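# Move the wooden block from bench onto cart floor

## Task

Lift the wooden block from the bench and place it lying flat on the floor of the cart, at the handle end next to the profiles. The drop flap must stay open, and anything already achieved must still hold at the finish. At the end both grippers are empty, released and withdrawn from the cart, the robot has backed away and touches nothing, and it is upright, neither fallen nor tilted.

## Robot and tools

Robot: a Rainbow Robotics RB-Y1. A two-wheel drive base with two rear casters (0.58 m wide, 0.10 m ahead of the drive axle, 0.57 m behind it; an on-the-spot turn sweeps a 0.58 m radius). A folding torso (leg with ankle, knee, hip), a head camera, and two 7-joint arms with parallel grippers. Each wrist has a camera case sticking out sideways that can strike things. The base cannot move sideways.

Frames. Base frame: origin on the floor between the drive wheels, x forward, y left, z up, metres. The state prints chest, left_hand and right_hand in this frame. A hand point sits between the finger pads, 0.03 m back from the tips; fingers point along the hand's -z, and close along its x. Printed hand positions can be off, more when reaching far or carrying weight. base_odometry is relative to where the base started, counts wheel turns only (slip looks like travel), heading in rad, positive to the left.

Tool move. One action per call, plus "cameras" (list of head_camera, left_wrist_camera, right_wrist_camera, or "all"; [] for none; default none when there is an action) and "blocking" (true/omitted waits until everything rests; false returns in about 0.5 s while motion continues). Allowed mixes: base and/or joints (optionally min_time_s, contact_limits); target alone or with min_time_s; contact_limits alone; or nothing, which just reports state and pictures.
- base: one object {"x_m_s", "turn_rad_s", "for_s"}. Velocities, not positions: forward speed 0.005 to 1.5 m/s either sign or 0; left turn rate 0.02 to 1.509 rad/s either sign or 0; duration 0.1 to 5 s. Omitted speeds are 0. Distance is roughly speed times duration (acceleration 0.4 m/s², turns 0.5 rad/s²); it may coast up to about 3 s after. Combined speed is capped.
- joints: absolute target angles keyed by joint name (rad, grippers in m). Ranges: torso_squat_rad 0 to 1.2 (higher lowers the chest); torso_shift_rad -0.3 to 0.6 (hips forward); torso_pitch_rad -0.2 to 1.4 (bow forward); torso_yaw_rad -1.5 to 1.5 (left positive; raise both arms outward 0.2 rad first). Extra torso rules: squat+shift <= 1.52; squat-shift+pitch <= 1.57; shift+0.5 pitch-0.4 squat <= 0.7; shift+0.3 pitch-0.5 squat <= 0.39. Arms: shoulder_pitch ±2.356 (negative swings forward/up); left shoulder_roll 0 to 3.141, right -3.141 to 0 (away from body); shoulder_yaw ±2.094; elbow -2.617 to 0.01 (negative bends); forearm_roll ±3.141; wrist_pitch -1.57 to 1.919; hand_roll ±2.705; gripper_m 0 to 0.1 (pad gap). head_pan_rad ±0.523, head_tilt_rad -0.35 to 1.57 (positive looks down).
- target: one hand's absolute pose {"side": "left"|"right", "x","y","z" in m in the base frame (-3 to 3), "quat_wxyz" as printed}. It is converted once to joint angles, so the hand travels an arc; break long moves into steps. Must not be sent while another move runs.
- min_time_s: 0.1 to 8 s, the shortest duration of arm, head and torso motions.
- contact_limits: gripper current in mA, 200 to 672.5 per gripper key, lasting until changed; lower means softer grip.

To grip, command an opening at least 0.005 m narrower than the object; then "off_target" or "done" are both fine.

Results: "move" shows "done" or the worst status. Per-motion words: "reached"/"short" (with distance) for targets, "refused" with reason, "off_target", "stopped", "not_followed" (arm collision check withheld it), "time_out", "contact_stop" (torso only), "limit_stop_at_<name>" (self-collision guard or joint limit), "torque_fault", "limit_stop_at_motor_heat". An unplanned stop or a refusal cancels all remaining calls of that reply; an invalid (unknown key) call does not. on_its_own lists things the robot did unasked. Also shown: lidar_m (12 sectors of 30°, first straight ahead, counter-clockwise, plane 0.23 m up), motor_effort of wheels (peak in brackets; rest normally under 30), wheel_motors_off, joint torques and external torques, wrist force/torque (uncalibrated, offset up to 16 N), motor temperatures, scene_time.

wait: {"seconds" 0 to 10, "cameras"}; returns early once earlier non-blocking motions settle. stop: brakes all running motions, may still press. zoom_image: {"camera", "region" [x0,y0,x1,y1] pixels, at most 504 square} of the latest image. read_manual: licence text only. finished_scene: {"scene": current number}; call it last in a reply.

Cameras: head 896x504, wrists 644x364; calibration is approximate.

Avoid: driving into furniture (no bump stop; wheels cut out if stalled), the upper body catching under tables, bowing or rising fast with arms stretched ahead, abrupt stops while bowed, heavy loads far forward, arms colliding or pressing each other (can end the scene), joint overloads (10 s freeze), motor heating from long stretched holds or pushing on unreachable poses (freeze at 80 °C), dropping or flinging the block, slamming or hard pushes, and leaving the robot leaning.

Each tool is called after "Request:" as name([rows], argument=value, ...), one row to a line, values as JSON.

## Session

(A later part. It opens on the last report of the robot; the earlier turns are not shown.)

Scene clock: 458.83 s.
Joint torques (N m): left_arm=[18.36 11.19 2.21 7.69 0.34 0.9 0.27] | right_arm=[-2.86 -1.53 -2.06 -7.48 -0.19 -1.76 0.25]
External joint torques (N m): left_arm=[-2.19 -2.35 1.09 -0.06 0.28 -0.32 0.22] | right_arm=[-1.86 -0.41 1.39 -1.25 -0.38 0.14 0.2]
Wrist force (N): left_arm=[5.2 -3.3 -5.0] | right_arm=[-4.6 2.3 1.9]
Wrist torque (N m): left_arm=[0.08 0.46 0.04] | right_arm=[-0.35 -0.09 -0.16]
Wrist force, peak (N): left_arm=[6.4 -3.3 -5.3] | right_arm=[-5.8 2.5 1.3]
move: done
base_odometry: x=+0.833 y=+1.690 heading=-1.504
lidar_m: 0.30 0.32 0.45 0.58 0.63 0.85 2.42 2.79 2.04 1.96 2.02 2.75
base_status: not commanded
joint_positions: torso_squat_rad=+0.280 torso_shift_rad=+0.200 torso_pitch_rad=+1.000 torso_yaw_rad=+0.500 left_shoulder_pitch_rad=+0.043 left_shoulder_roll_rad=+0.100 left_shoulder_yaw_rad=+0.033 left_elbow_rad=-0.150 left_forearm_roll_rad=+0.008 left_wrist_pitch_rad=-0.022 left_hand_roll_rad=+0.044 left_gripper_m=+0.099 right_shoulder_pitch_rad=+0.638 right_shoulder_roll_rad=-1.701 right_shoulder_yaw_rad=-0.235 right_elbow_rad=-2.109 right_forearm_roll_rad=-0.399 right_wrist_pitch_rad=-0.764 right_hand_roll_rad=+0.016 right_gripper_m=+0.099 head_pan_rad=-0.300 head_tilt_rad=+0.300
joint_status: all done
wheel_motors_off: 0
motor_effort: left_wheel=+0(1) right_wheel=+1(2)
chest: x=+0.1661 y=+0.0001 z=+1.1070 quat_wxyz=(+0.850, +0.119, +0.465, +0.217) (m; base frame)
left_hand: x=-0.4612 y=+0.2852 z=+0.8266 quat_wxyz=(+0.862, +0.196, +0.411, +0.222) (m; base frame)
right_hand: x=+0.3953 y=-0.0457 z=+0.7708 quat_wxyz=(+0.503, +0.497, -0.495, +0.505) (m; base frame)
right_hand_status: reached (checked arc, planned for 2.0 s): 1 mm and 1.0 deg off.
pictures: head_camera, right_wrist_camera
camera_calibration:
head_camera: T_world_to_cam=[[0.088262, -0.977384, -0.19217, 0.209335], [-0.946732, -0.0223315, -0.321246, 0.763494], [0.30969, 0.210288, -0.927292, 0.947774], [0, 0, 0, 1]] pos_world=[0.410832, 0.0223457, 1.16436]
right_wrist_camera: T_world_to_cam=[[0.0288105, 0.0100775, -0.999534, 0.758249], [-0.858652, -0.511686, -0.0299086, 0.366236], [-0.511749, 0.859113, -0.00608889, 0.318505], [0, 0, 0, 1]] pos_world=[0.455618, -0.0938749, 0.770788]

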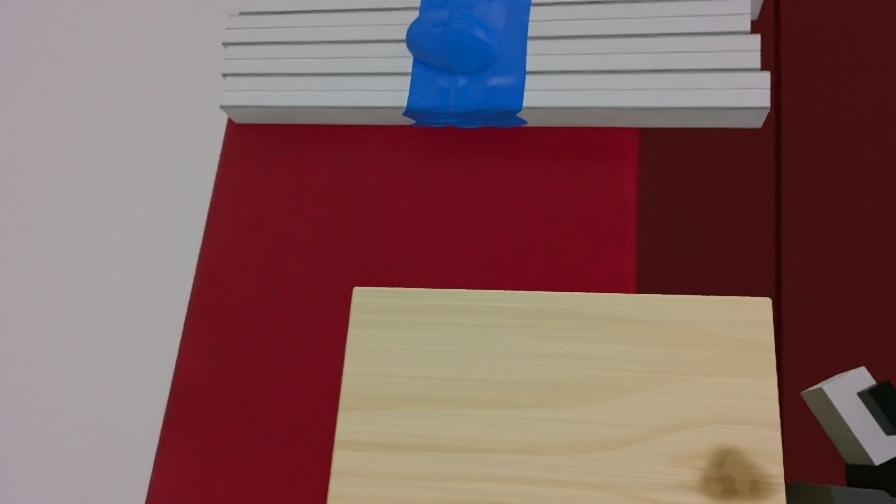

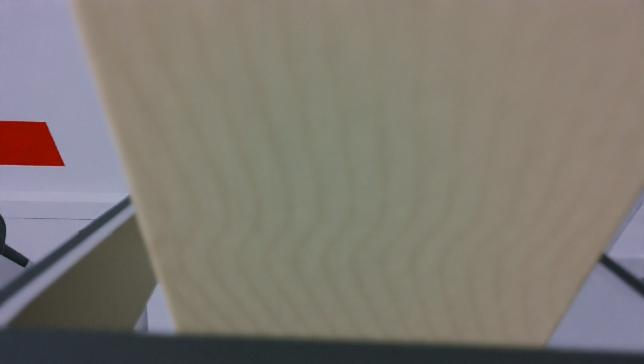

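Request:
move(target={"side":"right","x":0.395,"y":-0.036,"z":0.771,"quat_wxyz":[0.5,0.5,-0.5,0.5]}, min_time_s=1, cameras=[])

Request:
move(joints={"right_gripper_m":0.04}, cameras=["right_wrist_camera"])

Request:
move(joints={"torso_squat_rad":0.0,"torso_shift_rad":0.08}, min_time_s=2, cameras=["head_camera"])

Scene clock: 461.87 s.
Joint torques (N m): left_arm=[17.87 11.48 2.39 7.96 0.34 1 0.31] | right_arm=[-3.28 -3.03 -2.23 -7.41 -0.07 -1.92 0.26]
External joint torques (N m): left_arm=[-2.68 -2.06 1.26 0.21 0.27 -0.22 0.27] | right_arm=[-1.88 -0.46 1.22 -1.02 -0.33 -0.02 0.21]
Wrist force (N): left_arm=[5.0 -4.1 -5.7] | right_arm=[-5.2 2.0 1.8]
Wrist torque (N m): left_arm=[0.22 0.36 0.02] | right_arm=[-0.30 -0.15 -0.15]
Wrist force, peak (N): left_arm=[5.2 -4.5 -5.7] | right_arm=[-5.4 2.5 2.1]
move: done
base_odometry: x=+0.833 y=+1.690 heading=-1.504
lidar_m: 0.30 0.33 0.44 0.57 0.60 0.86 2.42 2.77 2.03 1.95 2.01 2.78
base_status: not commanded
joint_positions: torso_squat_rad=+0.280 torso_shift_rad=+0.200 torso_pitch_rad=+1.000 torso_yaw_rad=+0.500 left_shoulder_pitch_rad=+0.043 left_shoulder_roll_rad=+0.100 left_shoulder_yaw_rad=+0.033 left_elbow_rad=-0.150 left_forearm_roll_rad=+0.008 left_wrist_pitch_rad=-0.022 left_hand_roll_rad=+0.044 left_gripper_m=+0.099 right_shoulder_pitch_rad=+0.514 right_shoulder_roll_rad=-1.730 right_shoulder_yaw_rad=-0.101 right_elbow_rad=-2.112 right_forearm_roll_rad=-0.455 right_wrist_pitch_rad=-0.756 right_hand_roll_rad=+0.069 right_gripper_m=+0.099 head_pan_rad=-0.300 head_tilt_rad=+0.300
joint_status: all done
wheel_motors_off: 0
motor_effort: left_wheel=+0(1) right_wheel=+0(2)
chest: x=+0.1661 y=+0.0001 z=+1.1070 quat_wxyz=(+0.850, +0.119, +0.465, +0.217) (m; base frame)
left_hand: x=-0.4612 y=+0.2852 z=+0.8266 quat_wxyz=(+0.862, +0.196, +0.411, +0.222) (m; base frame)
right_hand: x=+0.3951 y=-0.0362 z=+0.7710 quat_wxyz=(+0.501, +0.499, -0.499, +0.501) (m; base frame)
right_hand_status: reached (checked arc, planned for 1.0 s): 0 mm and 0.3 deg off.
pictures: none
No camera images: "cameras" was empty.

Scene clock: 463.03 s.
Joint torques (N m): left_arm=[18.17 11.53 2.19 7.77 0.35 0.87 0.31] | right_arm=[-3.5 -3.12 -2.94 -8.88 0.04 -3.18 0.17]
External joint torques (N m): left_arm=[-2.38 -2.01 1.07 0.02 0.28 -0.35 0.27] | right_arm=[-2.1 -0.56 0.51 -2.5 -0.23 -1.29 0.12]
Wrist force (N): left_arm=[5.5 -3.4 -5.1] | right_arm=[-11.9 2.0 0.4]
Wrist torque (N m): left_arm=[0.13 0.45 0.04] | right_arm=[-0.28 -0.55 -0.22]
Wrist force, peak (N): left_arm=[5.5 -4.3 -5.7] | right_arm=[-13.7 2.1 1.0]
move: off_target
base_odometry: x=+0.833 y=+1.690 heading=-1.504
lidar_m: 0.31 0.33 0.45 0.56 0.62 0.85 2.43 2.80 2.04 1.95 2.02 2.78
base_status: not commanded
joint_positions: torso_squat_rad=+0.280 torso_shift_rad=+0.200 torso_pitch_rad=+1.000 torso_yaw_rad=+0.500 left_shoulder_pitch_rad=+0.043 left_shoulder_roll_rad=+0.100 left_shoulder_yaw_rad=+0.033 left_elbow_rad=-0.150 left_forearm_roll_rad=+0.008 left_wrist_pitch_rad=-0.022 left_hand_roll_rad=+0.044 left_gripper_m=+0.099 right_shoulder_pitch_rad=+0.514 right_shoulder_roll_rad=-1.730 right_shoulder_yaw_rad=-0.101 right_elbow_rad=-2.111 right_forearm_roll_rad=-0.455 right_wrist_pitch_rad=-0.755 right_hand_roll_rad=+0.069 right_gripper_m=+0.074 head_pan_rad=-0.300 head_tilt_rad=+0.300
joint_status: right_gripper_m off_target (ended at +0.074, target +0.040)
wheel_motors_off: 0
motor_effort: left_wheel=+0(1) right_wheel=+1(2)
chest: x=+0.1661 y=+0.0001 z=+1.1070 quat_wxyz=(+0.850, +0.119, +0.465, +0.217) (m; base frame)
left_hand: x=-0.4612 y=+0.2852 z=+0.8266 quat_wxyz=(+0.862, +0.196, +0.411, +0.222) (m; base frame)
right_hand: x=+0.3951 y=-0.0363 z=+0.7708 quat_wxyz=(+0.501, +0.499, -0.498, +0.502) (m; base frame)
pictures: right_wrist_camera
camera_calibration:
right_wrist_camera: T_world_to_cam=[[0.0288003, 0.0206485, -0.999372, 0.758392], [-0.86095, -0.507463, -0.0352962, 0.376032], [-0.507873, 0.861426, 0.0031622, 0.301717], [0, 0, 0, 1]] pos_world=[0.455137, -0.0847443, 0.770234]

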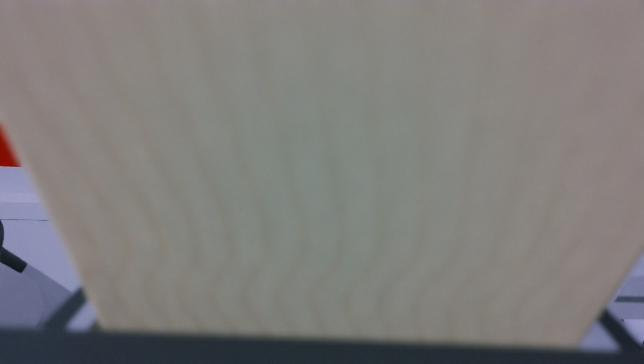

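Scene clock: 465.33 s.
Joint torques (N m): left_arm=[18.21 11.43 2.23 7.91 0.26 0.94 0.31] | right_arm=[-3.52 -3.02 -5.64 -15.01 0.54 -7.75 0.33]
External joint torques (N m): left_arm=[-2.34 -2.12 1.1 0.16 0.19 -0.28 0.27] | right_arm=[-2.12 -0.46 -2.2 -8.63 0.27 -5.86 0.28]
Wrist force (N): left_arm=[4.5 -3.1 -5.8] | right_arm=[-22.6 2.5 0.8]
Wrist torque (N m): left_arm=[0.05 0.33 0.00] | right_arm=[-0.35 1.52 -0.17]
Wrist force, peak (N): left_arm=[5.6 -4.4 -5.1] | right_arm=[-23.4 2.7 0.9]
move: done
base_odometry: x=+0.833 y=+1.690 heading=-1.504
lidar_m: 0.29 0.31 0.45 0.58 0.62 0.86 2.43 2.79 2.03 1.94 2.02 2.77
base_status: not commanded
joint_positions: torso_squat_rad=+0.000 torso_shift_rad=+0.080 torso_pitch_rad=+1.001 torso_yaw_rad=+0.500 left_shoulder_pitch_rad=+0.043 left_shoulder_roll_rad=+0.100 left_shoulder_yaw_rad=+0.033 left_elbow_rad=-0.150 left_forearm_roll_rad=+0.008 left_wrist_pitch_rad=-0.022 left_hand_roll_rad=+0.044 left_gripper_m=+0.099 right_shoulder_pitch_rad=+0.514 right_shoulder_roll_rad=-1.730 right_shoulder_yaw_rad=-0.100 right_elbow_rad=-2.110 right_forearm_roll_rad=-0.455 right_wrist_pitch_rad=-0.754 right_hand_roll_rad=+0.069 right_gripper_m=+0.074 head_pan_rad=-0.300 head_tilt_rad=+0.300
joint_status: all done
wheel_motors_off: 0
motor_effort: left_wheel=+0(2) right_wheel=-2(3)
chest: x=+0.0886 y=+0.0001 z=+1.1452 quat_wxyz=(+0.850, +0.119, +0.465, +0.217) (m; base frame)
left_hand: x=-0.5388 y=+0.2852 z=+0.8653 quat_wxyz=(+0.862, +0.196, +0.411, +0.222) (m; base frame)
right_hand: x=+0.3175 y=-0.0367 z=+0.8080 quat_wxyz=(+0.502, +0.498, -0.498, +0.502) (m; base frame)
pictures: head_camera
camera_calibration:
head_camera: T_world_to_cam=[[0.0881553, -0.977386, -0.19221, 0.223572], [-0.946909, -0.0223337, -0.320725, 0.701889], [0.309179, 0.210279, -0.927465, 1.00745], [0, 0, 0, 1]] pos_world=[0.333433, 0.0223457, 1.20246]

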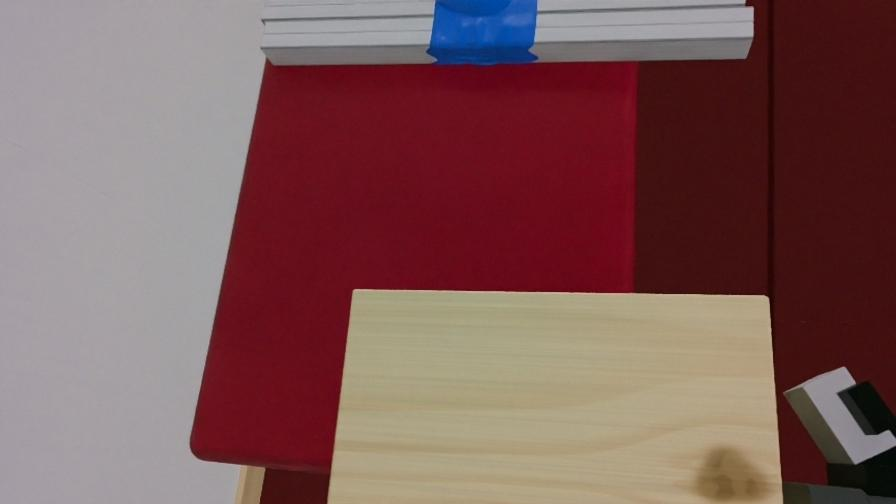

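Request:
move(base={"x_m_s":-0.3,"for_s":2.0}, cameras=[])

Request:
move(base={"turn_rad_s":-0.5,"for_s":0.836}, cameras=[])

Request:
move(base={"x_m_s":0.55,"for_s":4.7}, cameras=["head_camera"])

Request:
move(base={"turn_rad_s":0.8,"for_s":2.49}, cameras=["head_camera"])

Scene clock: 472.23 s.
Joint torques (N m): left_arm=[18.28 11.38 2.12 7.75 0.25 0.93 0.27] | right_arm=[-4.25 -2.82 -6.05 -15.59 0.32 -7.86 0.29]
External joint torques (N m): left_arm=[-2.28 -2.16 0.99 0.01 0.19 -0.29 0.23] | right_arm=[-2.86 -0.26 -2.61 -9.21 0.06 -5.96 0.24]
Wrist force (N): left_arm=[4.5 -3.6 -5.0] | right_arm=[-22.6 3.1 0.9]
Wrist torque (N m): left_arm=[0.13 0.36 0.01] | right_arm=[-0.42 1.53 -0.16]
Wrist force, peak (N): left_arm=[5.6 -4.0 -6.0] | right_arm=[-24.1 2.4 1.7]
move: done
base_odometry: x=+0.793 y=+2.289 heading=-1.506
lidar_m: 0.90 0.89 0.63 0.60 0.61 0.84 2.45 2.80 2.03 1.95 2.02 2.78
base_status: done (sent for 2 of 2 s)
joint_positions: torso_squat_rad=+0.000 torso_shift_rad=+0.080 torso_pitch_rad=+1.001 torso_yaw_rad=+0.500 left_shoulder_pitch_rad=+0.043 left_shoulder_roll_rad=+0.100 left_shoulder_yaw_rad=+0.033 left_elbow_rad=-0.150 left_forearm_roll_rad=+0.008 left_wrist_pitch_rad=-0.022 left_hand_roll_rad=+0.044 left_gripper_m=+0.099 right_shoulder_pitch_rad=+0.514 right_shoulder_roll_rad=-1.730 right_shoulder_yaw_rad=-0.100 right_elbow_rad=-2.110 right_forearm_roll_rad=-0.455 right_wrist_pitch_rad=-0.754 right_hand_roll_rad=+0.069 right_gripper_m=+0.074 head_pan_rad=-0.300 head_tilt_rad=+0.300
joint_status: not commanded
wheel_motors_off: 0
motor_effort: left_wheel=-21(35) right_wheel=+20(40)
chest: x=+0.0886 y=+0.0001 z=+1.1453 quat_wxyz=(+0.850, +0.119, +0.465, +0.217) (m; base frame)
left_hand: x=-0.5388 y=+0.2852 z=+0.8652 quat_wxyz=(+0.862, +0.196, +0.411, +0.222) (m; base frame)
right_hand: x=+0.3174 y=-0.0367 z=+0.8079 quat_wxyz=(+0.502, +0.498, -0.497, +0.502) (m; base frame)
pictures: none
No camera images: "cameras" was empty.

Scene clock: 474.23 s.
Joint torques (N m): left_arm=[18.31 11.41 2.24 7.75 0.2 0.96 0.22] | right_arm=[-4.13 -2.83 -6.06 -15.48 0.46 -7.92 0.18]
External joint torques (N m): left_arm=[-2.25 -2.13 1.12 0 0.14 -0.26 0.18] | right_arm=[-2.74 -0.27 -2.62 -9.1 0.19 -6.02 0.13]
Wrist force (N): left_arm=[5.1 -3.4 -5.1] | right_arm=[-22.6 2.3 1.1]
Wrist torque (N m): left_arm=[0.09 0.43 0.01] | right_arm=[-0.30 1.43 -0.19]
Wrist force, peak (N): left_arm=[5.6 -3.6 -5.6] | right_arm=[-23.1 2.0 1.0]
move: done
base_odometry: x=+0.793 y=+2.289 heading=-1.853
lidar_m: 2.12 0.90 0.75 0.60 0.59 0.67 1.10 3.39 2.41 1.97 1.94 2.15
base_status: done (sent for 0.83 of 0.83 s)
joint_positions: torso_squat_rad=+0.000 torso_shift_rad=+0.080 torso_pitch_rad=+1.001 torso_yaw_rad=+0.500 left_shoulder_pitch_rad=+0.043 left_shoulder_roll_rad=+0.100 left_shoulder_yaw_rad=+0.033 left_elbow_rad=-0.150 left_forearm_roll_rad=+0.008 left_wrist_pitch_rad=-0.022 left_hand_roll_rad=+0.044 left_gripper_m=+0.099 right_shoulder_pitch_rad=+0.514 right_shoulder_roll_rad=-1.730 right_shoulder_yaw_rad=-0.100 right_elbow_rad=-2.110 right_forearm_roll_rad=-0.455 right_wrist_pitch_rad=-0.754 right_hand_roll_rad=+0.069 right_gripper_m=+0.074 head_pan_rad=-0.300 head_tilt_rad=+0.300
joint_status: not commanded
wheel_motors_off: 0
motor_effort: left_wheel=+13(40) right_wheel=+1(31)
chest: x=+0.0886 y=+0.0001 z=+1.1453 quat_wxyz=(+0.850, +0.119, +0.465, +0.217) (m; base frame)
left_hand: x=-0.5388 y=+0.2852 z=+0.8652 quat_wxyz=(+0.862, +0.196, +0.411, +0.222) (m; base frame)
right_hand: x=+0.3174 y=-0.0367 z=+0.8079 quat_wxyz=(+0.502, +0.498, -0.497, +0.502) (m; base frame)
pictures: none
No camera images: "cameras" was empty.

Scene clock: 480.47 s.
Joint torques (N m): left_arm=[18.63 11.49 2.4 7.64 0.36 0.9 0.35] | right_arm=[-4.75 -2.27 -6.29 -15.55 0.47 -7.95 0.33]
External joint torques (N m): left_arm=[-1.93 -2.05 1.28 -0.11 0.29 -0.32 0.31] | right_arm=[-3.36 0.29 -2.85 -9.18 0.21 -6.06 0.28]
Wrist force (N): left_arm=[5.4 -3.2 -4.6] | right_arm=[-22.3 2.8 0.9]
Wrist torque (N m): left_arm=[0.05 0.45 0.01] | right_arm=[-0.34 1.53 -0.16]
Wrist force, peak (N): left_arm=[5.3 -3.9 -6.1] | right_arm=[-24.3 2.6 1.1]
move: done
base_odometry: x=+0.074 y=-0.194 heading=-1.853
lidar_m: 1.83 3.64 0.83 0.65 0.64 0.72 1.71 2.56 1.33 1.06 1.03 1.16
base_status: done (sent for 4.7 of 4.7 s)
joint_positions: torso_squat_rad=+0.000 torso_shift_rad=+0.080 torso_pitch_rad=+1.001 torso_yaw_rad=+0.500 left_shoulder_pitch_rad=+0.043 left_shoulder_roll_rad=+0.100 left_shoulder_yaw_rad=+0.033 left_elbow_rad=-0.150 left_forearm_roll_rad=+0.008 left_wrist_pitch_rad=-0.022 left_hand_roll_rad=+0.044 left_gripper_m=+0.099 right_shoulder_pitch_rad=+0.514 right_shoulder_roll_rad=-1.730 right_shoulder_yaw_rad=-0.100 right_elbow_rad=-2.110 right_forearm_roll_rad=-0.455 right_wrist_pitch_rad=-0.754 right_hand_roll_rad=+0.069 right_gripper_m=+0.074 head_pan_rad=-0.300 head_tilt_rad=+0.300
joint_status: not commanded
wheel_motors_off: 0
motor_effort: left_wheel=-2(51) right_wheel=+4(39)
chest: x=+0.0887 y=+0.0001 z=+1.1452 quat_wxyz=(+0.850, +0.119, +0.465, +0.217) (m; base frame)
left_hand: x=-0.5388 y=+0.2852 z=+0.8652 quat_wxyz=(+0.862, +0.196, +0.411, +0.222) (m; base frame)
right_hand: x=+0.3174 y=-0.0367 z=+0.8078 quat_wxyz=(+0.502, +0.498, -0.497, +0.502) (m; base frame)
pictures: head_camera
camera_calibration:
head_camera: T_world_to_cam=[[0.0881399, -0.977385, -0.192224, 0.223692], [-0.94694, -0.022335, -0.320632, 0.701791], [0.309088, 0.210286, -0.927494, 1.0075], [0, 0, 0, 1]] pos_world=[0.333433, 0.0224457, 1.20246]

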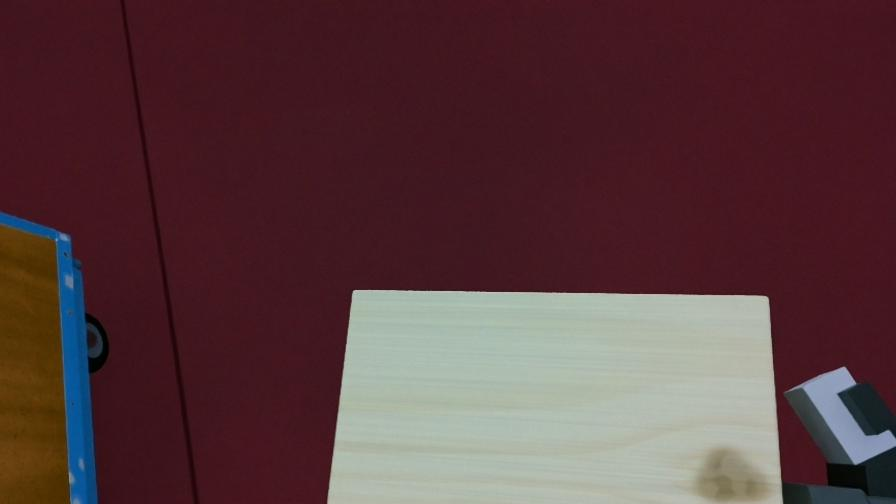

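Scene clock: 484.90 s.
Joint torques (N m): left_arm=[17.9 11.45 2.26 7.93 0.32 0.99 0.22] | right_arm=[-4.84 -2.74 -5.95 -15.69 0.47 -7.91 0.29]
External joint torques (N m): left_arm=[-2.66 -2.1 1.13 0.19 0.26 -0.23 0.18] | right_arm=[-3.45 -0.18 -2.51 -9.31 0.2 -6.01 0.24]
Wrist force (N): left_arm=[5.0 -2.9 -5.0] | right_arm=[-22.3 2.5 1.3]
Wrist torque (N m): left_arm=[0.03 0.40 0.05] | right_arm=[-0.36 1.50 -0.18]
Wrist force, peak (N): left_arm=[5.7 -3.7 -5.9] | right_arm=[-22.9 2.8 1.5]
move: done
base_odometry: x=+0.074 y=-0.194 heading=+0.147
lidar_m: 0.65 0.70 1.72 3.09 1.39 1.07 1.05 1.15 1.68 4.41 0.86 0.67
base_status: done (sent for 2.5 of 2.5 s)
joint_positions: torso_squat_rad=+0.000 torso_shift_rad=+0.080 torso_pitch_rad=+1.001 torso_yaw_rad=+0.500 left_shoulder_pitch_rad=+0.043 left_shoulder_roll_rad=+0.100 left_shoulder_yaw_rad=+0.033 left_elbow_rad=-0.150 left_forearm_roll_rad=+0.008 left_wrist_pitch_rad=-0.022 left_hand_roll_rad=+0.044 left_gripper_m=+0.099 right_shoulder_pitch_rad=+0.514 right_shoulder_roll_rad=-1.730 right_shoulder_yaw_rad=-0.100 right_elbow_rad=-2.110 right_forearm_roll_rad=-0.455 right_wrist_pitch_rad=-0.754 right_hand_roll_rad=+0.069 right_gripper_m=+0.074 head_pan_rad=-0.300 head_tilt_rad=+0.300
joint_status: not commanded
wheel_motors_off: 0
motor_effort: left_wheel=-2(36) right_wheel=+16(37)
chest: x=+0.0886 y=+0.0001 z=+1.1452 quat_wxyz=(+0.850, +0.119, +0.465, +0.217) (m; base frame)
left_hand: x=-0.5388 y=+0.2852 z=+0.8652 quat_wxyz=(+0.862, +0.196, +0.411, +0.222) (m; base frame)
right_hand: x=+0.3174 y=-0.0367 z=+0.8078 quat_wxyz=(+0.502, +0.498, -0.497, +0.502) (m; base frame)
pictures: head_camera
camera_calibration:
head_camera: T_world_to_cam=[[0.0881309, -0.977405, -0.192127, 0.223579], [-0.946939, -0.0223571, -0.320635, 0.701794], [0.309094, 0.210191, -0.927513, 1.00752], [0, 0, 0, 1]] pos_world=[0.333433, 0.0224458, 1.20246]

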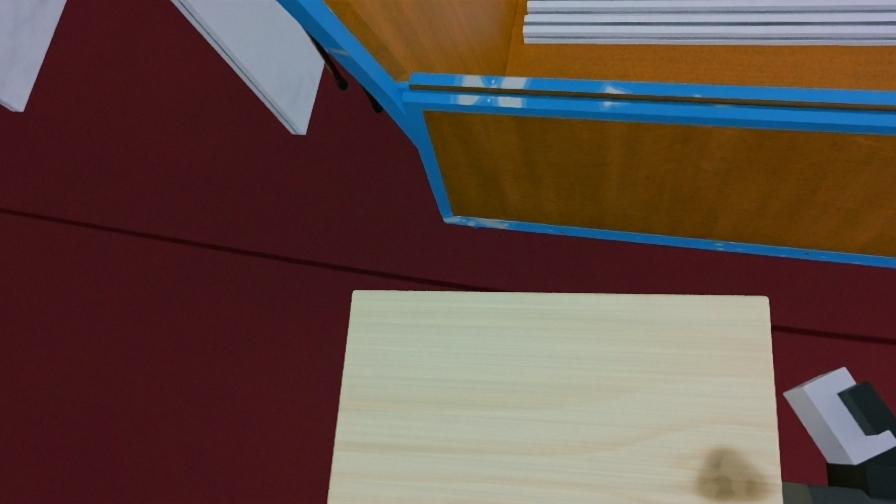

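Request:
move(base={"turn_rad_s":-0.1,"for_s":0.83}, joints={"right_shoulder_pitch_rad":0.415,"right_shoulder_roll_rad":-1.446,"right_shoulder_yaw_rad":-0.170,"right_elbow_rad":-2.032,"right_forearm_roll_rad":0.02,"right_wrist_pitch_rad":-0.78,"right_hand_roll_rad":-0.348}, min_time_s=2, cameras=[])

Request:
move(joints={"torso_squat_rad":0.3,"torso_shift_rad":0.23}, min_time_s=2, cameras=["head_camera"])

Scene clock: 490.63 s.
Joint torques (N m): left_arm=[18.2 11.6 2.46 7.82 0.33 0.89 0.25] | right_arm=[-4.2 -0.81 -8.01 -15.41 -1.54 -7.73 -0.16]
External joint torques (N m): left_arm=[-2.36 -1.95 1.34 0.07 0.27 -0.33 0.21] | right_arm=[-5.46 2.17 -4.36 -8.94 -1.24 -5.95 -0.21]
Wrist force (N): left_arm=[5.1 -2.9 -5.7] | right_arm=[-22.7 2.1 1.1]
Wrist torque (N m): left_arm=[0.00 0.44 0.01] | right_arm=[-0.29 1.49 -0.01]
Wrist force, peak (N): left_arm=[6.0 -3.4 -6.0] | right_arm=[-23.1 2.5 0.9]
move: done
base_odometry: x=+0.074 y=-0.194 heading=+0.064
lidar_m: 0.66 0.67 1.72 4.02 1.49 1.09 1.05 1.12 1.52 4.27 0.95 0.68
base_status: done (sent for 0.83 of 0.83 s)
joint_positions: torso_squat_rad=+0.000 torso_shift_rad=+0.080 torso_pitch_rad=+1.001 torso_yaw_rad=+0.500 left_shoulder_pitch_rad=+0.043 left_shoulder_roll_rad=+0.100 left_shoulder_yaw_rad=+0.033 left_elbow_rad=-0.150 left_forearm_roll_rad=+0.008 left_wrist_pitch_rad=-0.022 left_hand_roll_rad=+0.044 left_gripper_m=+0.099 right_shoulder_pitch_rad=+0.416 right_shoulder_roll_rad=-1.446 right_shoulder_yaw_rad=-0.169 right_elbow_rad=-2.030 right_forearm_roll_rad=+0.020 right_wrist_pitch_rad=-0.779 right_hand_roll_rad=-0.348 right_gripper_m=+0.074 head_pan_rad=-0.300 head_tilt_rad=+0.300
joint_status: all done
wheel_motors_off: 0
motor_effort: left_wheel=+1(11) right_wheel=-15(27)
chest: x=+0.0886 y=+0.0001 z=+1.1452 quat_wxyz=(+0.850, +0.119, +0.465, +0.217) (m; base frame)
left_hand: x=-0.5388 y=+0.2852 z=+0.8652 quat_wxyz=(+0.862, +0.196, +0.411, +0.222) (m; base frame)
right_hand: x=+0.3166 y=-0.0552 z=+0.7942 quat_wxyz=(+0.503, +0.498, -0.498, +0.501) (m; base frame)
pictures: none
No camera images: "cameras" was empty.

Scene clock: 492.93 s.
Joint torques (N m): left_arm=[18.21 11.37 2.17 7.85 0.44 0.87 0.16] | right_arm=[-4.27 -1.05 -6.97 -15.39 -1.68 -7.64 -0.21]
External joint torques (N m): left_arm=[-2.35 -2.17 1.05 0.1 0.38 -0.35 0.12] | right_arm=[-5.53 1.94 -3.33 -8.92 -1.38 -5.85 -0.26]
Wrist force (N): left_arm=[5.2 -3.4 -5.5] | right_arm=[-22.7 2.5 0.6]
Wrist torque (N m): left_arm=[0.09 0.44 0.02] | right_arm=[-0.33 1.43 0.02]
Wrist force, peak (N): left_arm=[5.5 -4.5 -5.7] | right_arm=[-23.4 2.0 0.8]
move: done
base_odometry: x=+0.074 y=-0.194 heading=+0.064
lidar_m: 0.65 0.69 1.73 4.02 1.49 1.09 1.05 1.12 1.53 4.27 0.95 0.67
base_status: not commanded
joint_positions: torso_squat_rad=+0.300 torso_shift_rad=+0.230 torso_pitch_rad=+1.001 torso_yaw_rad=+0.500 left_shoulder_pitch_rad=+0.043 left_shoulder_roll_rad=+0.100 left_shoulder_yaw_rad=+0.033 left_elbow_rad=-0.150 left_forearm_roll_rad=+0.008 left_wrist_pitch_rad=-0.022 left_hand_roll_rad=+0.044 left_gripper_m=+0.099 right_shoulder_pitch_rad=+0.416 right_shoulder_roll_rad=-1.446 right_shoulder_yaw_rad=-0.169 right_elbow_rad=-2.030 right_forearm_roll_rad=+0.020 right_wrist_pitch_rad=-0.779 right_hand_roll_rad=-0.348 right_gripper_m=+0.074 head_pan_rad=-0.300 head_tilt_rad=+0.300
joint_status: all done
wheel_motors_off: 0
motor_effort: left_wheel=+4(4) right_wheel=-18(19)
chest: x=+0.1852 y=+0.0001 z=+1.0986 quat_wxyz=(+0.850, +0.119, +0.465, +0.217) (m; base frame)
left_hand: x=-0.4422 y=+0.2852 z=+0.8186 quat_wxyz=(+0.862, +0.196, +0.411, +0.222) (m; base frame)
right_hand: x=+0.4132 y=-0.0552 z=+0.7476 quat_wxyz=(+0.503, +0.498, -0.498, +0.501) (m; base frame)
pictures: head_camera
camera_calibration:
head_camera: T_world_to_cam=[[0.0881553, -0.977386, -0.19221, 0.206089], [-0.946909, -0.0223337, -0.320725, 0.778288], [0.309179, 0.210279, -0.927465, 0.934305], [0, 0, 0, 1]] pos_world=[0.429933, 0.0223457, 1.15576]

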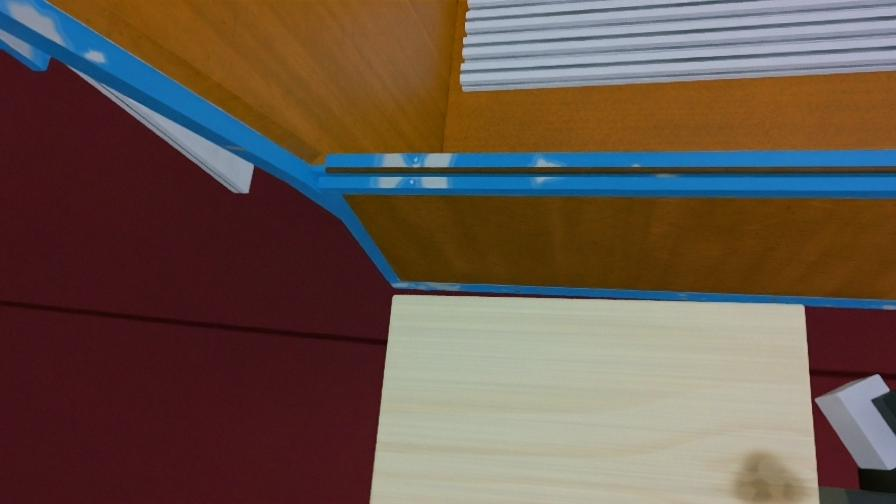

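Request:
move(base={"turn_rad_s":0.15,"for_s":1.01}, cameras=[])

Request:
move(base={"x_m_s":0.2,"for_s":2.14}, cameras=[])

Request:
move(base={"turn_rad_s":-0.15,"for_s":1.01}, cameras=["head_camera"])

Scene clock: 499.43 s.
Joint torques (N m): left_arm=[18.47 11.63 2.09 7.77 0.25 0.95 0.31] | right_arm=[-3.81 -1.07 -7.35 -15.42 -1.69 -7.57 -0.16]
External joint torques (N m): left_arm=[-2.1 -1.92 0.96 0.02 0.19 -0.27 0.27] | right_arm=[-5.07 1.91 -3.71 -8.95 -1.39 -5.78 -0.2]
Wrist force (N): left_arm=[5.4 -3.8 -5.6] | right_arm=[-22.5 2.4 1.0]
Wrist torque (N m): left_arm=[0.15 0.47 0.03] | right_arm=[-0.34 1.49 0.02]
Wrist force, peak (N): left_arm=[5.7 -3.6 -5.6] | right_arm=[-23.3 2.7 0.5]
move: done
base_odometry: x=+0.074 y=-0.194 heading=+0.213
lidar_m: 0.65 0.73 1.72 2.63 1.30 1.05 1.04 1.17 1.82 3.75 0.83 0.67
base_status: done (sent for 1 of 1 s)
joint_positions: torso_squat_rad=+0.300 torso_shift_rad=+0.230 torso_pitch_rad=+1.001 torso_yaw_rad=+0.500 left_shoulder_pitch_rad=+0.043 left_shoulder_roll_rad=+0.100 left_shoulder_yaw_rad=+0.033 left_elbow_rad=-0.150 left_forearm_roll_rad=+0.008 left_wrist_pitch_rad=-0.022 left_hand_roll_rad=+0.044 left_gripper_m=+0.099 right_shoulder_pitch_rad=+0.416 right_shoulder_roll_rad=-1.446 right_shoulder_yaw_rad=-0.169 right_elbow_rad=-2.030 right_forearm_roll_rad=+0.020 right_wrist_pitch_rad=-0.779 right_hand_roll_rad=-0.348 right_gripper_m=+0.074 head_pan_rad=-0.300 head_tilt_rad=+0.300
joint_status: not commanded
wheel_motors_off: 0
motor_effort: left_wheel=-4(12) right_wheel=+12(26)
chest: x=+0.1852 y=+0.0001 z=+1.0986 quat_wxyz=(+0.850, +0.119, +0.465, +0.217) (m; base frame)
left_hand: x=-0.4422 y=+0.2852 z=+0.8186 quat_wxyz=(+0.862, +0.196, +0.411, +0.222) (m; base frame)
right_hand: x=+0.4132 y=-0.0552 z=+0.7476 quat_wxyz=(+0.503, +0.498, -0.498, +0.501) (m; base frame)
pictures: none
No camera images: "cameras" was empty.

Scene clock: 502.50 s.
Joint torques (N m): left_arm=[18.32 11.77 2.1 7.91 0.24 0.98 0.24] | right_arm=[-3.81 -1.57 -6.76 -15.67 -1.75 -7.38 -0.32]
External joint torques (N m): left_arm=[-2.24 -1.77 0.97 0.16 0.18 -0.24 0.2] | right_arm=[-5.07 1.42 -3.12 -9.2 -1.45 -5.6 -0.37]
Wrist force (N): left_arm=[5.2 -3.3 -5.0] | right_arm=[-22.5 2.1 1.1]
Wrist torque (N m): left_arm=[0.08 0.44 0.05] | right_arm=[-0.29 1.47 0.00]
Wrist force, peak (N): left_arm=[6.2 -3.5 -5.7] | right_arm=[-23.9 2.0 0.4]
move: done
base_odometry: x=+0.491 y=-0.103 heading=+0.213
lidar_m: 0.23 0.25 0.81 3.67 1.83 1.48 1.47 1.63 2.55 0.62 0.29 0.24
base_status: done (sent for 2.13 of 2.13 s)
joint_positions: torso_squat_rad=+0.300 torso_shift_rad=+0.230 torso_pitch_rad=+1.001 torso_yaw_rad=+0.500 left_shoulder_pitch_rad=+0.043 left_shoulder_roll_rad=+0.100 left_shoulder_yaw_rad=+0.033 left_elbow_rad=-0.150 left_forearm_roll_rad=+0.008 left_wrist_pitch_rad=-0.022 left_hand_roll_rad=+0.044 left_gripper_m=+0.099 right_shoulder_pitch_rad=+0.416 right_shoulder_roll_rad=-1.446 right_shoulder_yaw_rad=-0.169 right_elbow_rad=-2.030 right_forearm_roll_rad=+0.020 right_wrist_pitch_rad=-0.779 right_hand_roll_rad=-0.348 right_gripper_m=+0.074 head_pan_rad=-0.300 head_tilt_rad=+0.300
joint_status: not commanded
wheel_motors_off: 0
motor_effort: left_wheel=-1(25) right_wheel=+1(46)
chest: x=+0.1852 y=+0.0001 z=+1.0986 quat_wxyz=(+0.850, +0.119, +0.465, +0.217) (m; base frame)
left_hand: x=-0.4423 y=+0.2852 z=+0.8186 quat_wxyz=(+0.862, +0.196, +0.411, +0.222) (m; base frame)
right_hand: x=+0.4133 y=-0.0552 z=+0.7476 quat_wxyz=(+0.503, +0.498, -0.498, +0.501) (m; base frame)
pictures: none
No camera images: "cameras" was empty.

Scene clock: 504.13 s.
Joint torques (N m): left_arm=[18.46 11.45 1.95 7.85 0.38 0.91 0.34] | right_arm=[-3.14 -1.31 -6.98 -15.68 -1.87 -7.39 -0.09]
External joint torques (N m): left_arm=[-2.1 -2.1 0.83 0.11 0.31 -0.31 0.3] | right_arm=[-4.4 1.67 -3.33 -9.21 -1.57 -5.6 -0.14]
Wrist force (N): left_arm=[5.7 -3.6 -5.8] | right_arm=[-22.4 2.6 0.5]
Wrist torque (N m): left_arm=[0.10 0.44 0.01] | right_arm=[-0.38 1.48 0.03]
Wrist force, peak (N): left_arm=[5.7 -3.6 -5.8] | right_arm=[-23.3 1.9 1.5]
move: done
base_odometry: x=+0.491 y=-0.103 heading=+0.064
lidar_m: 0.22 0.25 0.34 4.40 2.07 1.54 1.47 1.55 2.13 0.98 0.35 0.24
base_status: done (sent for 1 of 1 s)
joint_positions: torso_squat_rad=+0.300 torso_shift_rad=+0.230 torso_pitch_rad=+1.001 torso_yaw_rad=+0.500 left_shoulder_pitch_rad=+0.043 left_shoulder_roll_rad=+0.100 left_shoulder_yaw_rad=+0.033 left_elbow_rad=-0.150 left_forearm_roll_rad=+0.008 left_wrist_pitch_rad=-0.022 left_hand_roll_rad=+0.044 left_gripper_m=+0.099 right_shoulder_pitch_rad=+0.416 right_shoulder_roll_rad=-1.446 right_shoulder_yaw_rad=-0.169 right_elbow_rad=-2.030 right_forearm_roll_rad=+0.020 right_wrist_pitch_rad=-0.779 right_hand_roll_rad=-0.348 right_gripper_m=+0.074 head_pan_rad=-0.300 head_tilt_rad=+0.300
joint_status: not commanded
wheel_motors_off: 0
motor_effort: left_wheel=+4(20) right_wheel=-15(29)
chest: x=+0.1852 y=+0.0001 z=+1.0986 quat_wxyz=(+0.850, +0.119, +0.465, +0.217) (m; base frame)
left_hand: x=-0.4423 y=+0.2852 z=+0.8186 quat_wxyz=(+0.862, +0.196, +0.411, +0.222) (m; base frame)
right_hand: x=+0.4133 y=-0.0552 z=+0.7476 quat_wxyz=(+0.503, +0.498, -0.498, +0.501) (m; base frame)
pictures: head_camera
camera_calibration:
head_camera: T_world_to_cam=[[0.0880627, -0.977389, -0.19224, 0.206163], [-0.946918, -0.0222389, -0.320704, 0.778266], [0.309178, 0.210277, -0.927466, 0.934306], [0, 0, 0, 1]] pos_world=[0.429932, 0.022346, 1.15576]

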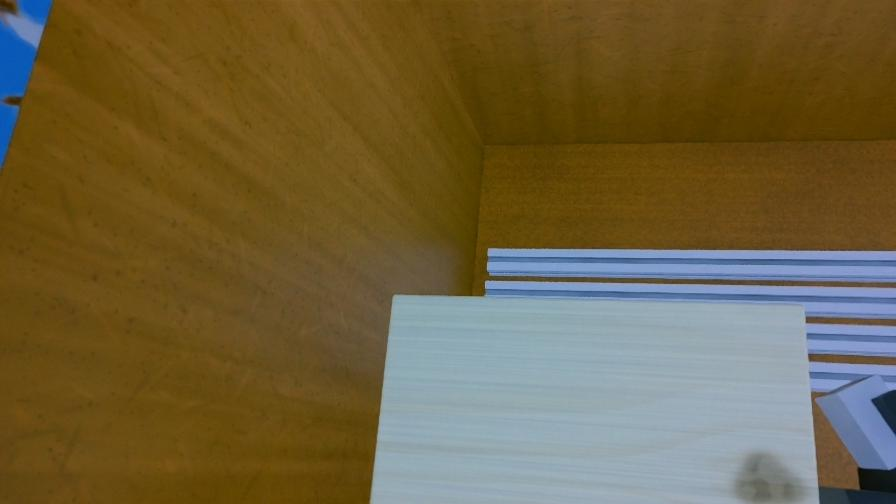

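Request:
move(joints={"torso_squat_rad":0.6,"torso_shift_rad":0.31}, min_time_s=2, cameras=["head_camera"])

Request:
move(joints={"torso_squat_rad":0.9,"torso_shift_rad":0.4}, min_time_s=2.5, cameras=["head_camera"])

Scene clock: 508.77 s.
Joint torques (N m): left_arm=[18.42 11.69 2.06 8.01 0.41 0.95 0.29] | right_arm=[-2.9 -1.38 -6.71 -15.62 -1.91 -7.39 -0.12]
External joint torques (N m): left_arm=[-2.14 -1.86 0.93 0.26 0.35 -0.27 0.25] | right_arm=[-4.16 1.61 -3.07 -9.15 -1.61 -5.6 -0.17]
Wrist force (N): left_arm=[5.0 -3.4 -5.3] | right_arm=[-22.5 2.6 0.9]
Wrist torque (N m): left_arm=[0.13 0.41 0.06] | right_arm=[-0.39 1.45 0.03]
Wrist force, peak (N): left_arm=[5.4 -4.1 -6.0] | right_arm=[-23.6 2.7 0.8]
move: done
base_odometry: x=+0.491 y=-0.103 heading=+0.064
lidar_m: 0.23 0.24 0.33 4.40 2.08 1.53 1.46 1.54 2.14 0.97 0.35 0.24
base_status: not commanded
joint_positions: torso_squat_rad=+0.600 torso_shift_rad=+0.310 torso_pitch_rad=+1.001 torso_yaw_rad=+0.500 left_shoulder_pitch_rad=+0.043 left_shoulder_roll_rad=+0.100 left_shoulder_yaw_rad=+0.033 left_elbow_rad=-0.150 left_forearm_roll_rad=+0.008 left_wrist_pitch_rad=-0.022 left_hand_roll_rad=+0.044 left_gripper_m=+0.099 right_shoulder_pitch_rad=+0.416 right_shoulder_roll_rad=-1.446 right_shoulder_yaw_rad=-0.169 right_elbow_rad=-2.030 right_forearm_roll_rad=+0.020 right_wrist_pitch_rad=-0.779 right_hand_roll_rad=-0.348 right_gripper_m=+0.074 head_pan_rad=-0.300 head_tilt_rad=+0.300
joint_status: all done
wheel_motors_off: 0
motor_effort: left_wheel=+7(7) right_wheel=-15(18)
chest: x=+0.2089 y=+0.0001 z=+0.9977 quat_wxyz=(+0.850, +0.119, +0.465, +0.217) (m; base frame)
left_hand: x=-0.4185 y=+0.2852 z=+0.7177 quat_wxyz=(+0.862, +0.196, +0.411, +0.222) (m; base frame)
right_hand: x=+0.4370 y=-0.0552 z=+0.6467 quat_wxyz=(+0.503, +0.498, -0.498, +0.501) (m; base frame)
pictures: head_camera
camera_calibration:
head_camera: T_world_to_cam=[[0.0880627, -0.977389, -0.19224, 0.18467], [-0.946918, -0.0222389, -0.320704, 0.768444], [0.309178, 0.210277, -0.927466, 0.833367], [0, 0, 0, 1]] pos_world=[0.453732, 0.022346, 1.05486]

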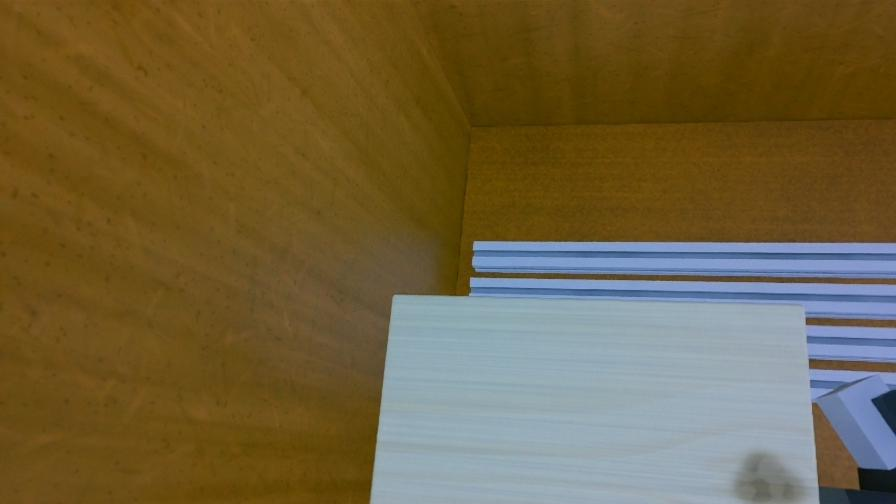

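Scene clock: 511.53 s.
Joint torques (N m): left_arm=[18.33 11.67 2.16 7.98 0.31 0.98 0.25] | right_arm=[-3.35 -1.29 -6.88 -15.75 -1.88 -7.45 -0.19]
External joint torques (N m): left_arm=[-2.24 -1.87 1.03 0.23 0.24 -0.24 0.21] | right_arm=[-4.61 1.7 -3.23 -9.28 -1.58 -5.66 -0.24]
Wrist force (N): left_arm=[6.4 -3.1 -5.5] | right_arm=[-22.3 2.4 0.8]
Wrist torque (N m): left_arm=[0.09 0.55 0.05] | right_arm=[-0.35 1.54 0.01]
Wrist force, peak (N): left_arm=[5.5 -4.1 -5.9] | right_arm=[-23.5 2.0 1.3]
move: done
base_odometry: x=+0.491 y=-0.103 heading=+0.064
lidar_m: 0.22 0.24 0.34 4.39 2.10 1.52 1.47 1.56 2.14 0.97 0.36 0.25
base_status: not commanded
joint_positions: torso_squat_rad=+0.900 torso_shift_rad=+0.400 torso_pitch_rad=+1.001 torso_yaw_rad=+0.500 left_shoulder_pitch_rad=+0.043 left_shoulder_roll_rad=+0.100 left_shoulder_yaw_rad=+0.033 left_elbow_rad=-0.150 left_forearm_roll_rad=+0.008 left_wrist_pitch_rad=-0.022 left_hand_roll_rad=+0.044 left_gripper_m=+0.099 right_shoulder_pitch_rad=+0.416 right_shoulder_roll_rad=-1.446 right_shoulder_yaw_rad=-0.169 right_elbow_rad=-2.030 right_forearm_roll_rad=+0.020 right_wrist_pitch_rad=-0.779 right_hand_roll_rad=-0.348 right_gripper_m=+0.074 head_pan_rad=-0.300 head_tilt_rad=+0.300
joint_status: all done
wheel_motors_off: 0
motor_effort: left_wheel=+8(8) right_wheel=-16(20)
chest: x=+0.2021 y=+0.0000 z=+0.8483 quat_wxyz=(+0.850, +0.119, +0.465, +0.217) (m; base frame)
left_hand: x=-0.4253 y=+0.2852 z=+0.5682 quat_wxyz=(+0.862, +0.196, +0.411, +0.222) (m; base frame)
right_hand: x=+0.4302 y=-0.0552 z=+0.4973 quat_wxyz=(+0.503, +0.498, -0.498, +0.501) (m; base frame)
pictures: head_camera
camera_calibration:
head_camera: T_world_to_cam=[[0.0880873, -0.97739, -0.192222, 0.15655], [-0.946886, -0.022247, -0.320799, 0.7141], [0.309269, 0.210271, -0.927437, 0.696962], [0, 0, 0, 1]] pos_world=[0.446832, 0.022346, 0.905563]

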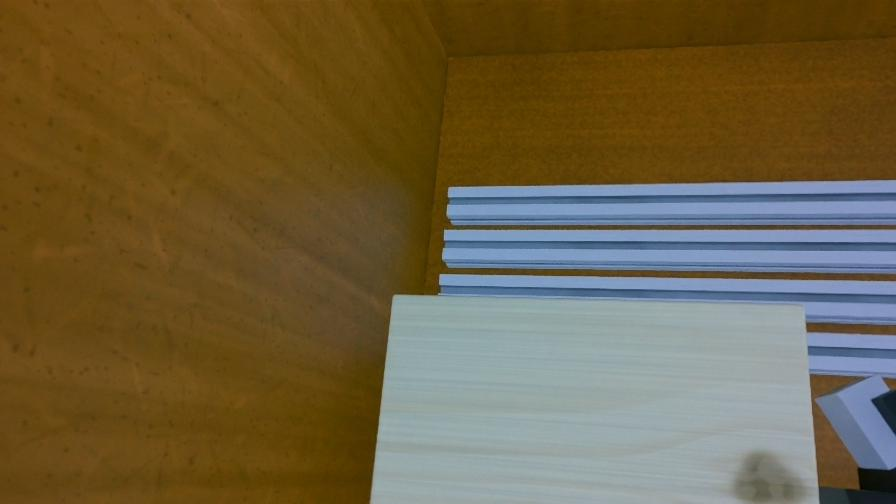

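Request:
move(target={"side":"right","x":0.43,"y":-0.045,"z":0.44,"quat_wxyz":[0.515,0.485,-0.485,0.515]}, min_time_s=2, cameras=["head_camera"])

Request:
move(target={"side":"right","x":0.43,"y":-0.045,"z":0.385,"quat_wxyz":[0.529,0.469,-0.469,0.529]}, min_time_s=2, cameras=["head_camera"])

Scene clock: 516.50 s.
Joint torques (N m): left_arm=[18.45 11.69 2.26 7.75 0.25 0.95 0.23] | right_arm=[-4.82 -2.76 -4.15 -14.96 -1.68 -7.33 -0.28]
External joint torques (N m): left_arm=[-2.11 -1.86 1.13 0 0.18 -0.27 0.19] | right_arm=[-5.59 2.94 -0.74 -8.68 -1.37 -5.55 -0.33]
Wrist force (N): left_arm=[4.7 -2.6 -4.9] | right_arm=[-22.4 2.3 -0.6]
Wrist torque (N m): left_arm=[-0.04 0.36 0.02] | right_arm=[-0.27 1.48 0.01]
Wrist force, peak (N): left_arm=[6.1 -3.2 -5.7] | right_arm=[-23.3 2.4 -0.5]
move: done
base_odometry: x=+0.491 y=-0.103 heading=+0.064
lidar_m: 0.23 0.24 0.34 4.40 2.08 1.52 1.47 1.55 2.14 0.96 0.34 0.24
base_status: not commanded
joint_positions: torso_squat_rad=+0.900 torso_shift_rad=+0.400 torso_pitch_rad=+1.001 torso_yaw_rad=+0.500 left_shoulder_pitch_rad=+0.043 left_shoulder_roll_rad=+0.100 left_shoulder_yaw_rad=+0.033 left_elbow_rad=-0.150 left_forearm_roll_rad=+0.008 left_wrist_pitch_rad=-0.022 left_hand_roll_rad=+0.044 left_gripper_m=+0.099 right_shoulder_pitch_rad=+0.104 right_shoulder_roll_rad=-1.412 right_shoulder_yaw_rad=+0.131 right_elbow_rad=-1.835 right_forearm_roll_rad=+0.081 right_wrist_pitch_rad=-0.773 right_hand_roll_rad=-0.352 right_gripper_m=+0.074 head_pan_rad=-0.300 head_tilt_rad=+0.300
joint_status: all done
wheel_motors_off: 0
motor_effort: left_wheel=+7(8) right_wheel=-16(19)
chest: x=+0.2021 y=+0.0000 z=+0.8483 quat_wxyz=(+0.850, +0.119, +0.465, +0.217) (m; base frame)
left_hand: x=-0.4253 y=+0.2852 z=+0.5682 quat_wxyz=(+0.862, +0.196, +0.411, +0.222) (m; base frame)
right_hand: x=+0.4297 y=-0.0457 z=+0.4388 quat_wxyz=(+0.517, +0.483, -0.483, +0.516) (m; base frame)
right_hand_status: reached (checked arc, planned for 2.0 s): 1 mm and 0.3 deg off.
pictures: head_camera
camera_calibration:
head_camera: T_world_to_cam=[[0.0880873, -0.97739, -0.192222, 0.15655], [-0.946886, -0.022247, -0.320799, 0.7141], [0.309269, 0.210271, -0.927437, 0.696962], [0, 0, 0, 1]] pos_world=[0.446832, 0.022346, 0.905563]

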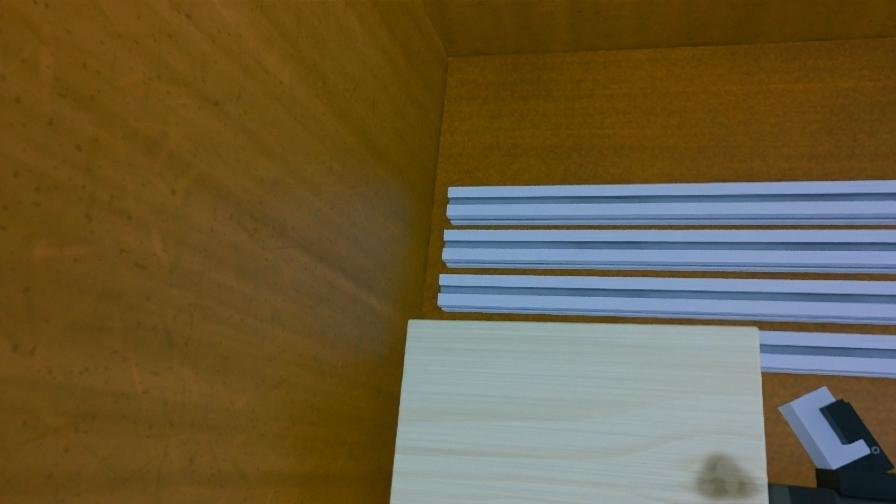

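Scene clock: 518.83 s.
Joint torques (N m): left_arm=[18.14 11.52 2.38 7.96 0.29 0.95 0.21] | right_arm=[-4.85 -3.36 -3.79 -14.07 -1.9 -7.45 -0.18]
External joint torques (N m): left_arm=[-2.42 -2.02 1.25 0.21 0.22 -0.27 0.17] | right_arm=[-5.49 3.39 -0.64 -8.22 -1.51 -5.69 -0.23]
Wrist force (N): left_arm=[5.1 -3.7 -5.4] | right_arm=[-22.5 2.3 -1.9]
Wrist torque (N m): left_arm=[0.13 0.42 0.06] | right_arm=[-0.29 1.44 0.00]
Wrist force, peak (N): left_arm=[5.6 -3.8 -5.9] | right_arm=[-23.3 2.8 -1.1]
move: done
base_odometry: x=+0.491 y=-0.103 heading=+0.064
lidar_m: 0.22 0.25 0.34 4.38 2.10 1.53 1.47 1.55 2.13 0.98 0.33 0.24
base_status: not commanded
joint_positions: torso_squat_rad=+0.900 torso_shift_rad=+0.400 torso_pitch_rad=+1.001 torso_yaw_rad=+0.500 left_shoulder_pitch_rad=+0.043 left_shoulder_roll_rad=+0.100 left_shoulder_yaw_rad=+0.033 left_elbow_rad=-0.150 left_forearm_roll_rad=+0.008 left_wrist_pitch_rad=-0.022 left_hand_roll_rad=+0.044 left_gripper_m=+0.099 right_shoulder_pitch_rad=-0.092 right_shoulder_roll_rad=-1.333 right_shoulder_yaw_rad=+0.288 right_elbow_rad=-1.633 right_forearm_roll_rad=+0.175 right_wrist_pitch_rad=-0.800 right_hand_roll_rad=-0.386 right_gripper_m=+0.074 head_pan_rad=-0.300 head_tilt_rad=+0.300
joint_status: all done
wheel_motors_off: 0
motor_effort: left_wheel=+7(8) right_wheel=-17(19)
chest: x=+0.2021 y=+0.0000 z=+0.8483 quat_wxyz=(+0.850, +0.119, +0.465, +0.217) (m; base frame)
left_hand: x=-0.4253 y=+0.2852 z=+0.5682 quat_wxyz=(+0.862, +0.196, +0.411, +0.222) (m; base frame)
right_hand: x=+0.4293 y=-0.0456 z=+0.3844 quat_wxyz=(+0.532, +0.466, -0.466, +0.531) (m; base frame)
right_hand_status: reached (checked arc, planned for 2.0 s): 1 mm and 0.6 deg off.
pictures: head_camera
camera_calibration:
head_camera: T_world_to_cam=[[0.0880873, -0.97739, -0.192222, 0.15655], [-0.946886, -0.022247, -0.320799, 0.7141], [0.309269, 0.210271, -0.927437, 0.696962], [0, 0, 0, 1]] pos_world=[0.446832, 0.022346, 0.905563]

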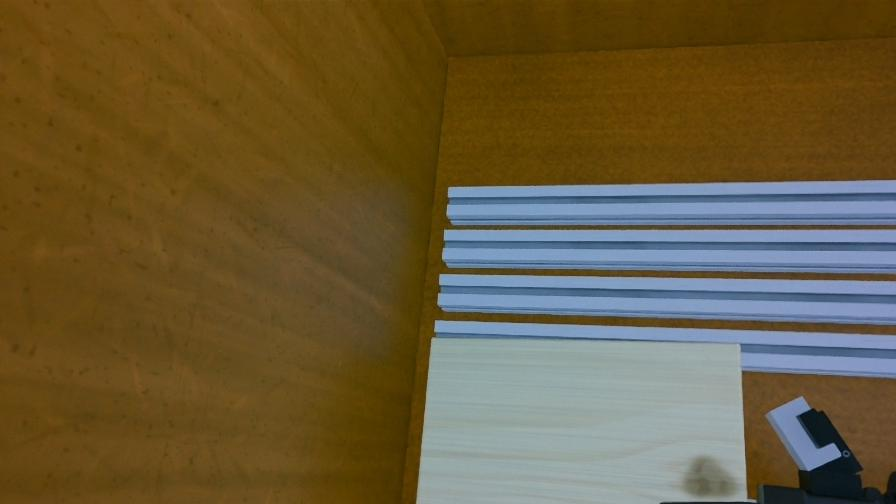

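Request:
move(joints={"head_tilt_rad":0.75}, cameras=["head_camera"])

Scene clock: 522.63 s.
Joint torques (N m): left_arm=[18.3 11.74 2.01 7.89 0.36 0.92 0.2] | right_arm=[-5.13 -3.45 -3.74 -13.98 -1.89 -7.38 -0.18]
External joint torques (N m): left_arm=[-2.27 -1.8 0.89 0.14 0.3 -0.3 0.16] | right_arm=[-5.76 3.3 -0.58 -8.13 -1.5 -5.63 -0.23]
Wrist force (N): left_arm=[5.6 -3.3 -5.3] | right_arm=[-21.9 2.8 -2.0]
Wrist torque (N m): left_arm=[0.07 0.45 0.03] | right_arm=[-0.37 1.53 0.02]
Wrist force, peak (N): left_arm=[5.8 -4.0 -5.4] | right_arm=[-22.9 2.2 -2.5]
move: done
base_odometry: x=+0.491 y=-0.103 heading=+0.064
lidar_m: 0.23 0.24 0.33 4.40 2.09 1.52 1.46 1.56 2.15 0.97 0.35 0.25
base_status: not commanded
joint_positions: torso_squat_rad=+0.900 torso_shift_rad=+0.400 torso_pitch_rad=+1.001 torso_yaw_rad=+0.500 left_shoulder_pitch_rad=+0.043 left_shoulder_roll_rad=+0.100 left_shoulder_yaw_rad=+0.033 left_elbow_rad=-0.150 left_forearm_roll_rad=+0.008 left_wrist_pitch_rad=-0.022 left_hand_roll_rad=+0.044 left_gripper_m=+0.099 right_shoulder_pitch_rad=-0.092 right_shoulder_roll_rad=-1.333 right_shoulder_yaw_rad=+0.288 right_elbow_rad=-1.633 right_forearm_roll_rad=+0.175 right_wrist_pitch_rad=-0.800 right_hand_roll_rad=-0.386 right_gripper_m=+0.074 head_pan_rad=-0.300 head_tilt_rad=+0.750
joint_status: all done
wheel_motors_off: 0
motor_effort: left_wheel=+8(8) right_wheel=-17(18)
chest: x=+0.2021 y=+0.0000 z=+0.8483 quat_wxyz=(+0.850, +0.119, +0.465, +0.217) (m; base frame)
left_hand: x=-0.4253 y=+0.2852 z=+0.5682 quat_wxyz=(+0.862, +0.196, +0.411, +0.222) (m; base frame)
right_hand: x=+0.4293 y=-0.0456 z=+0.3844 quat_wxyz=(+0.532, +0.466, -0.466, +0.531) (m; base frame)
pictures: head_camera
camera_calibration:
head_camera: T_world_to_cam=[[0.079166, -0.980155, -0.181738, 0.150089], [-0.988039, -0.101352, 0.116222, 0.319786], [-0.132335, 0.170363, -0.976455, 0.911645], [0, 0, 0, 1]] pos_world=[0.424721, 0.0242103, 0.880291]

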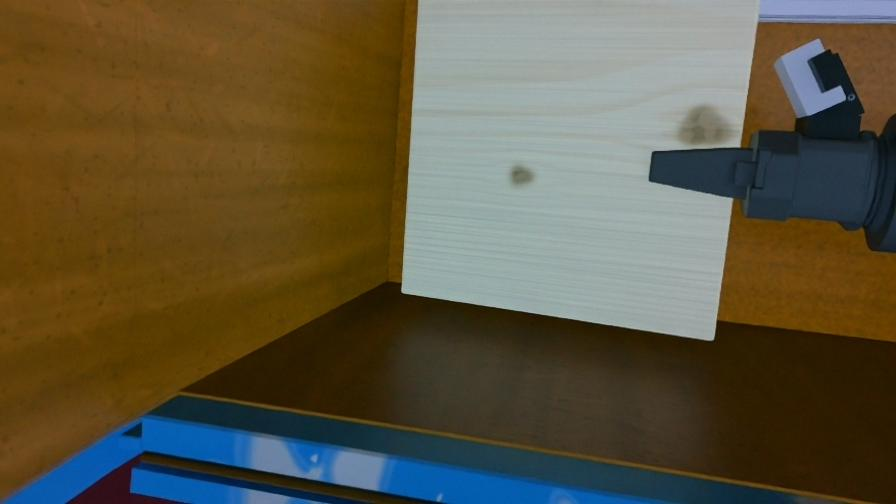

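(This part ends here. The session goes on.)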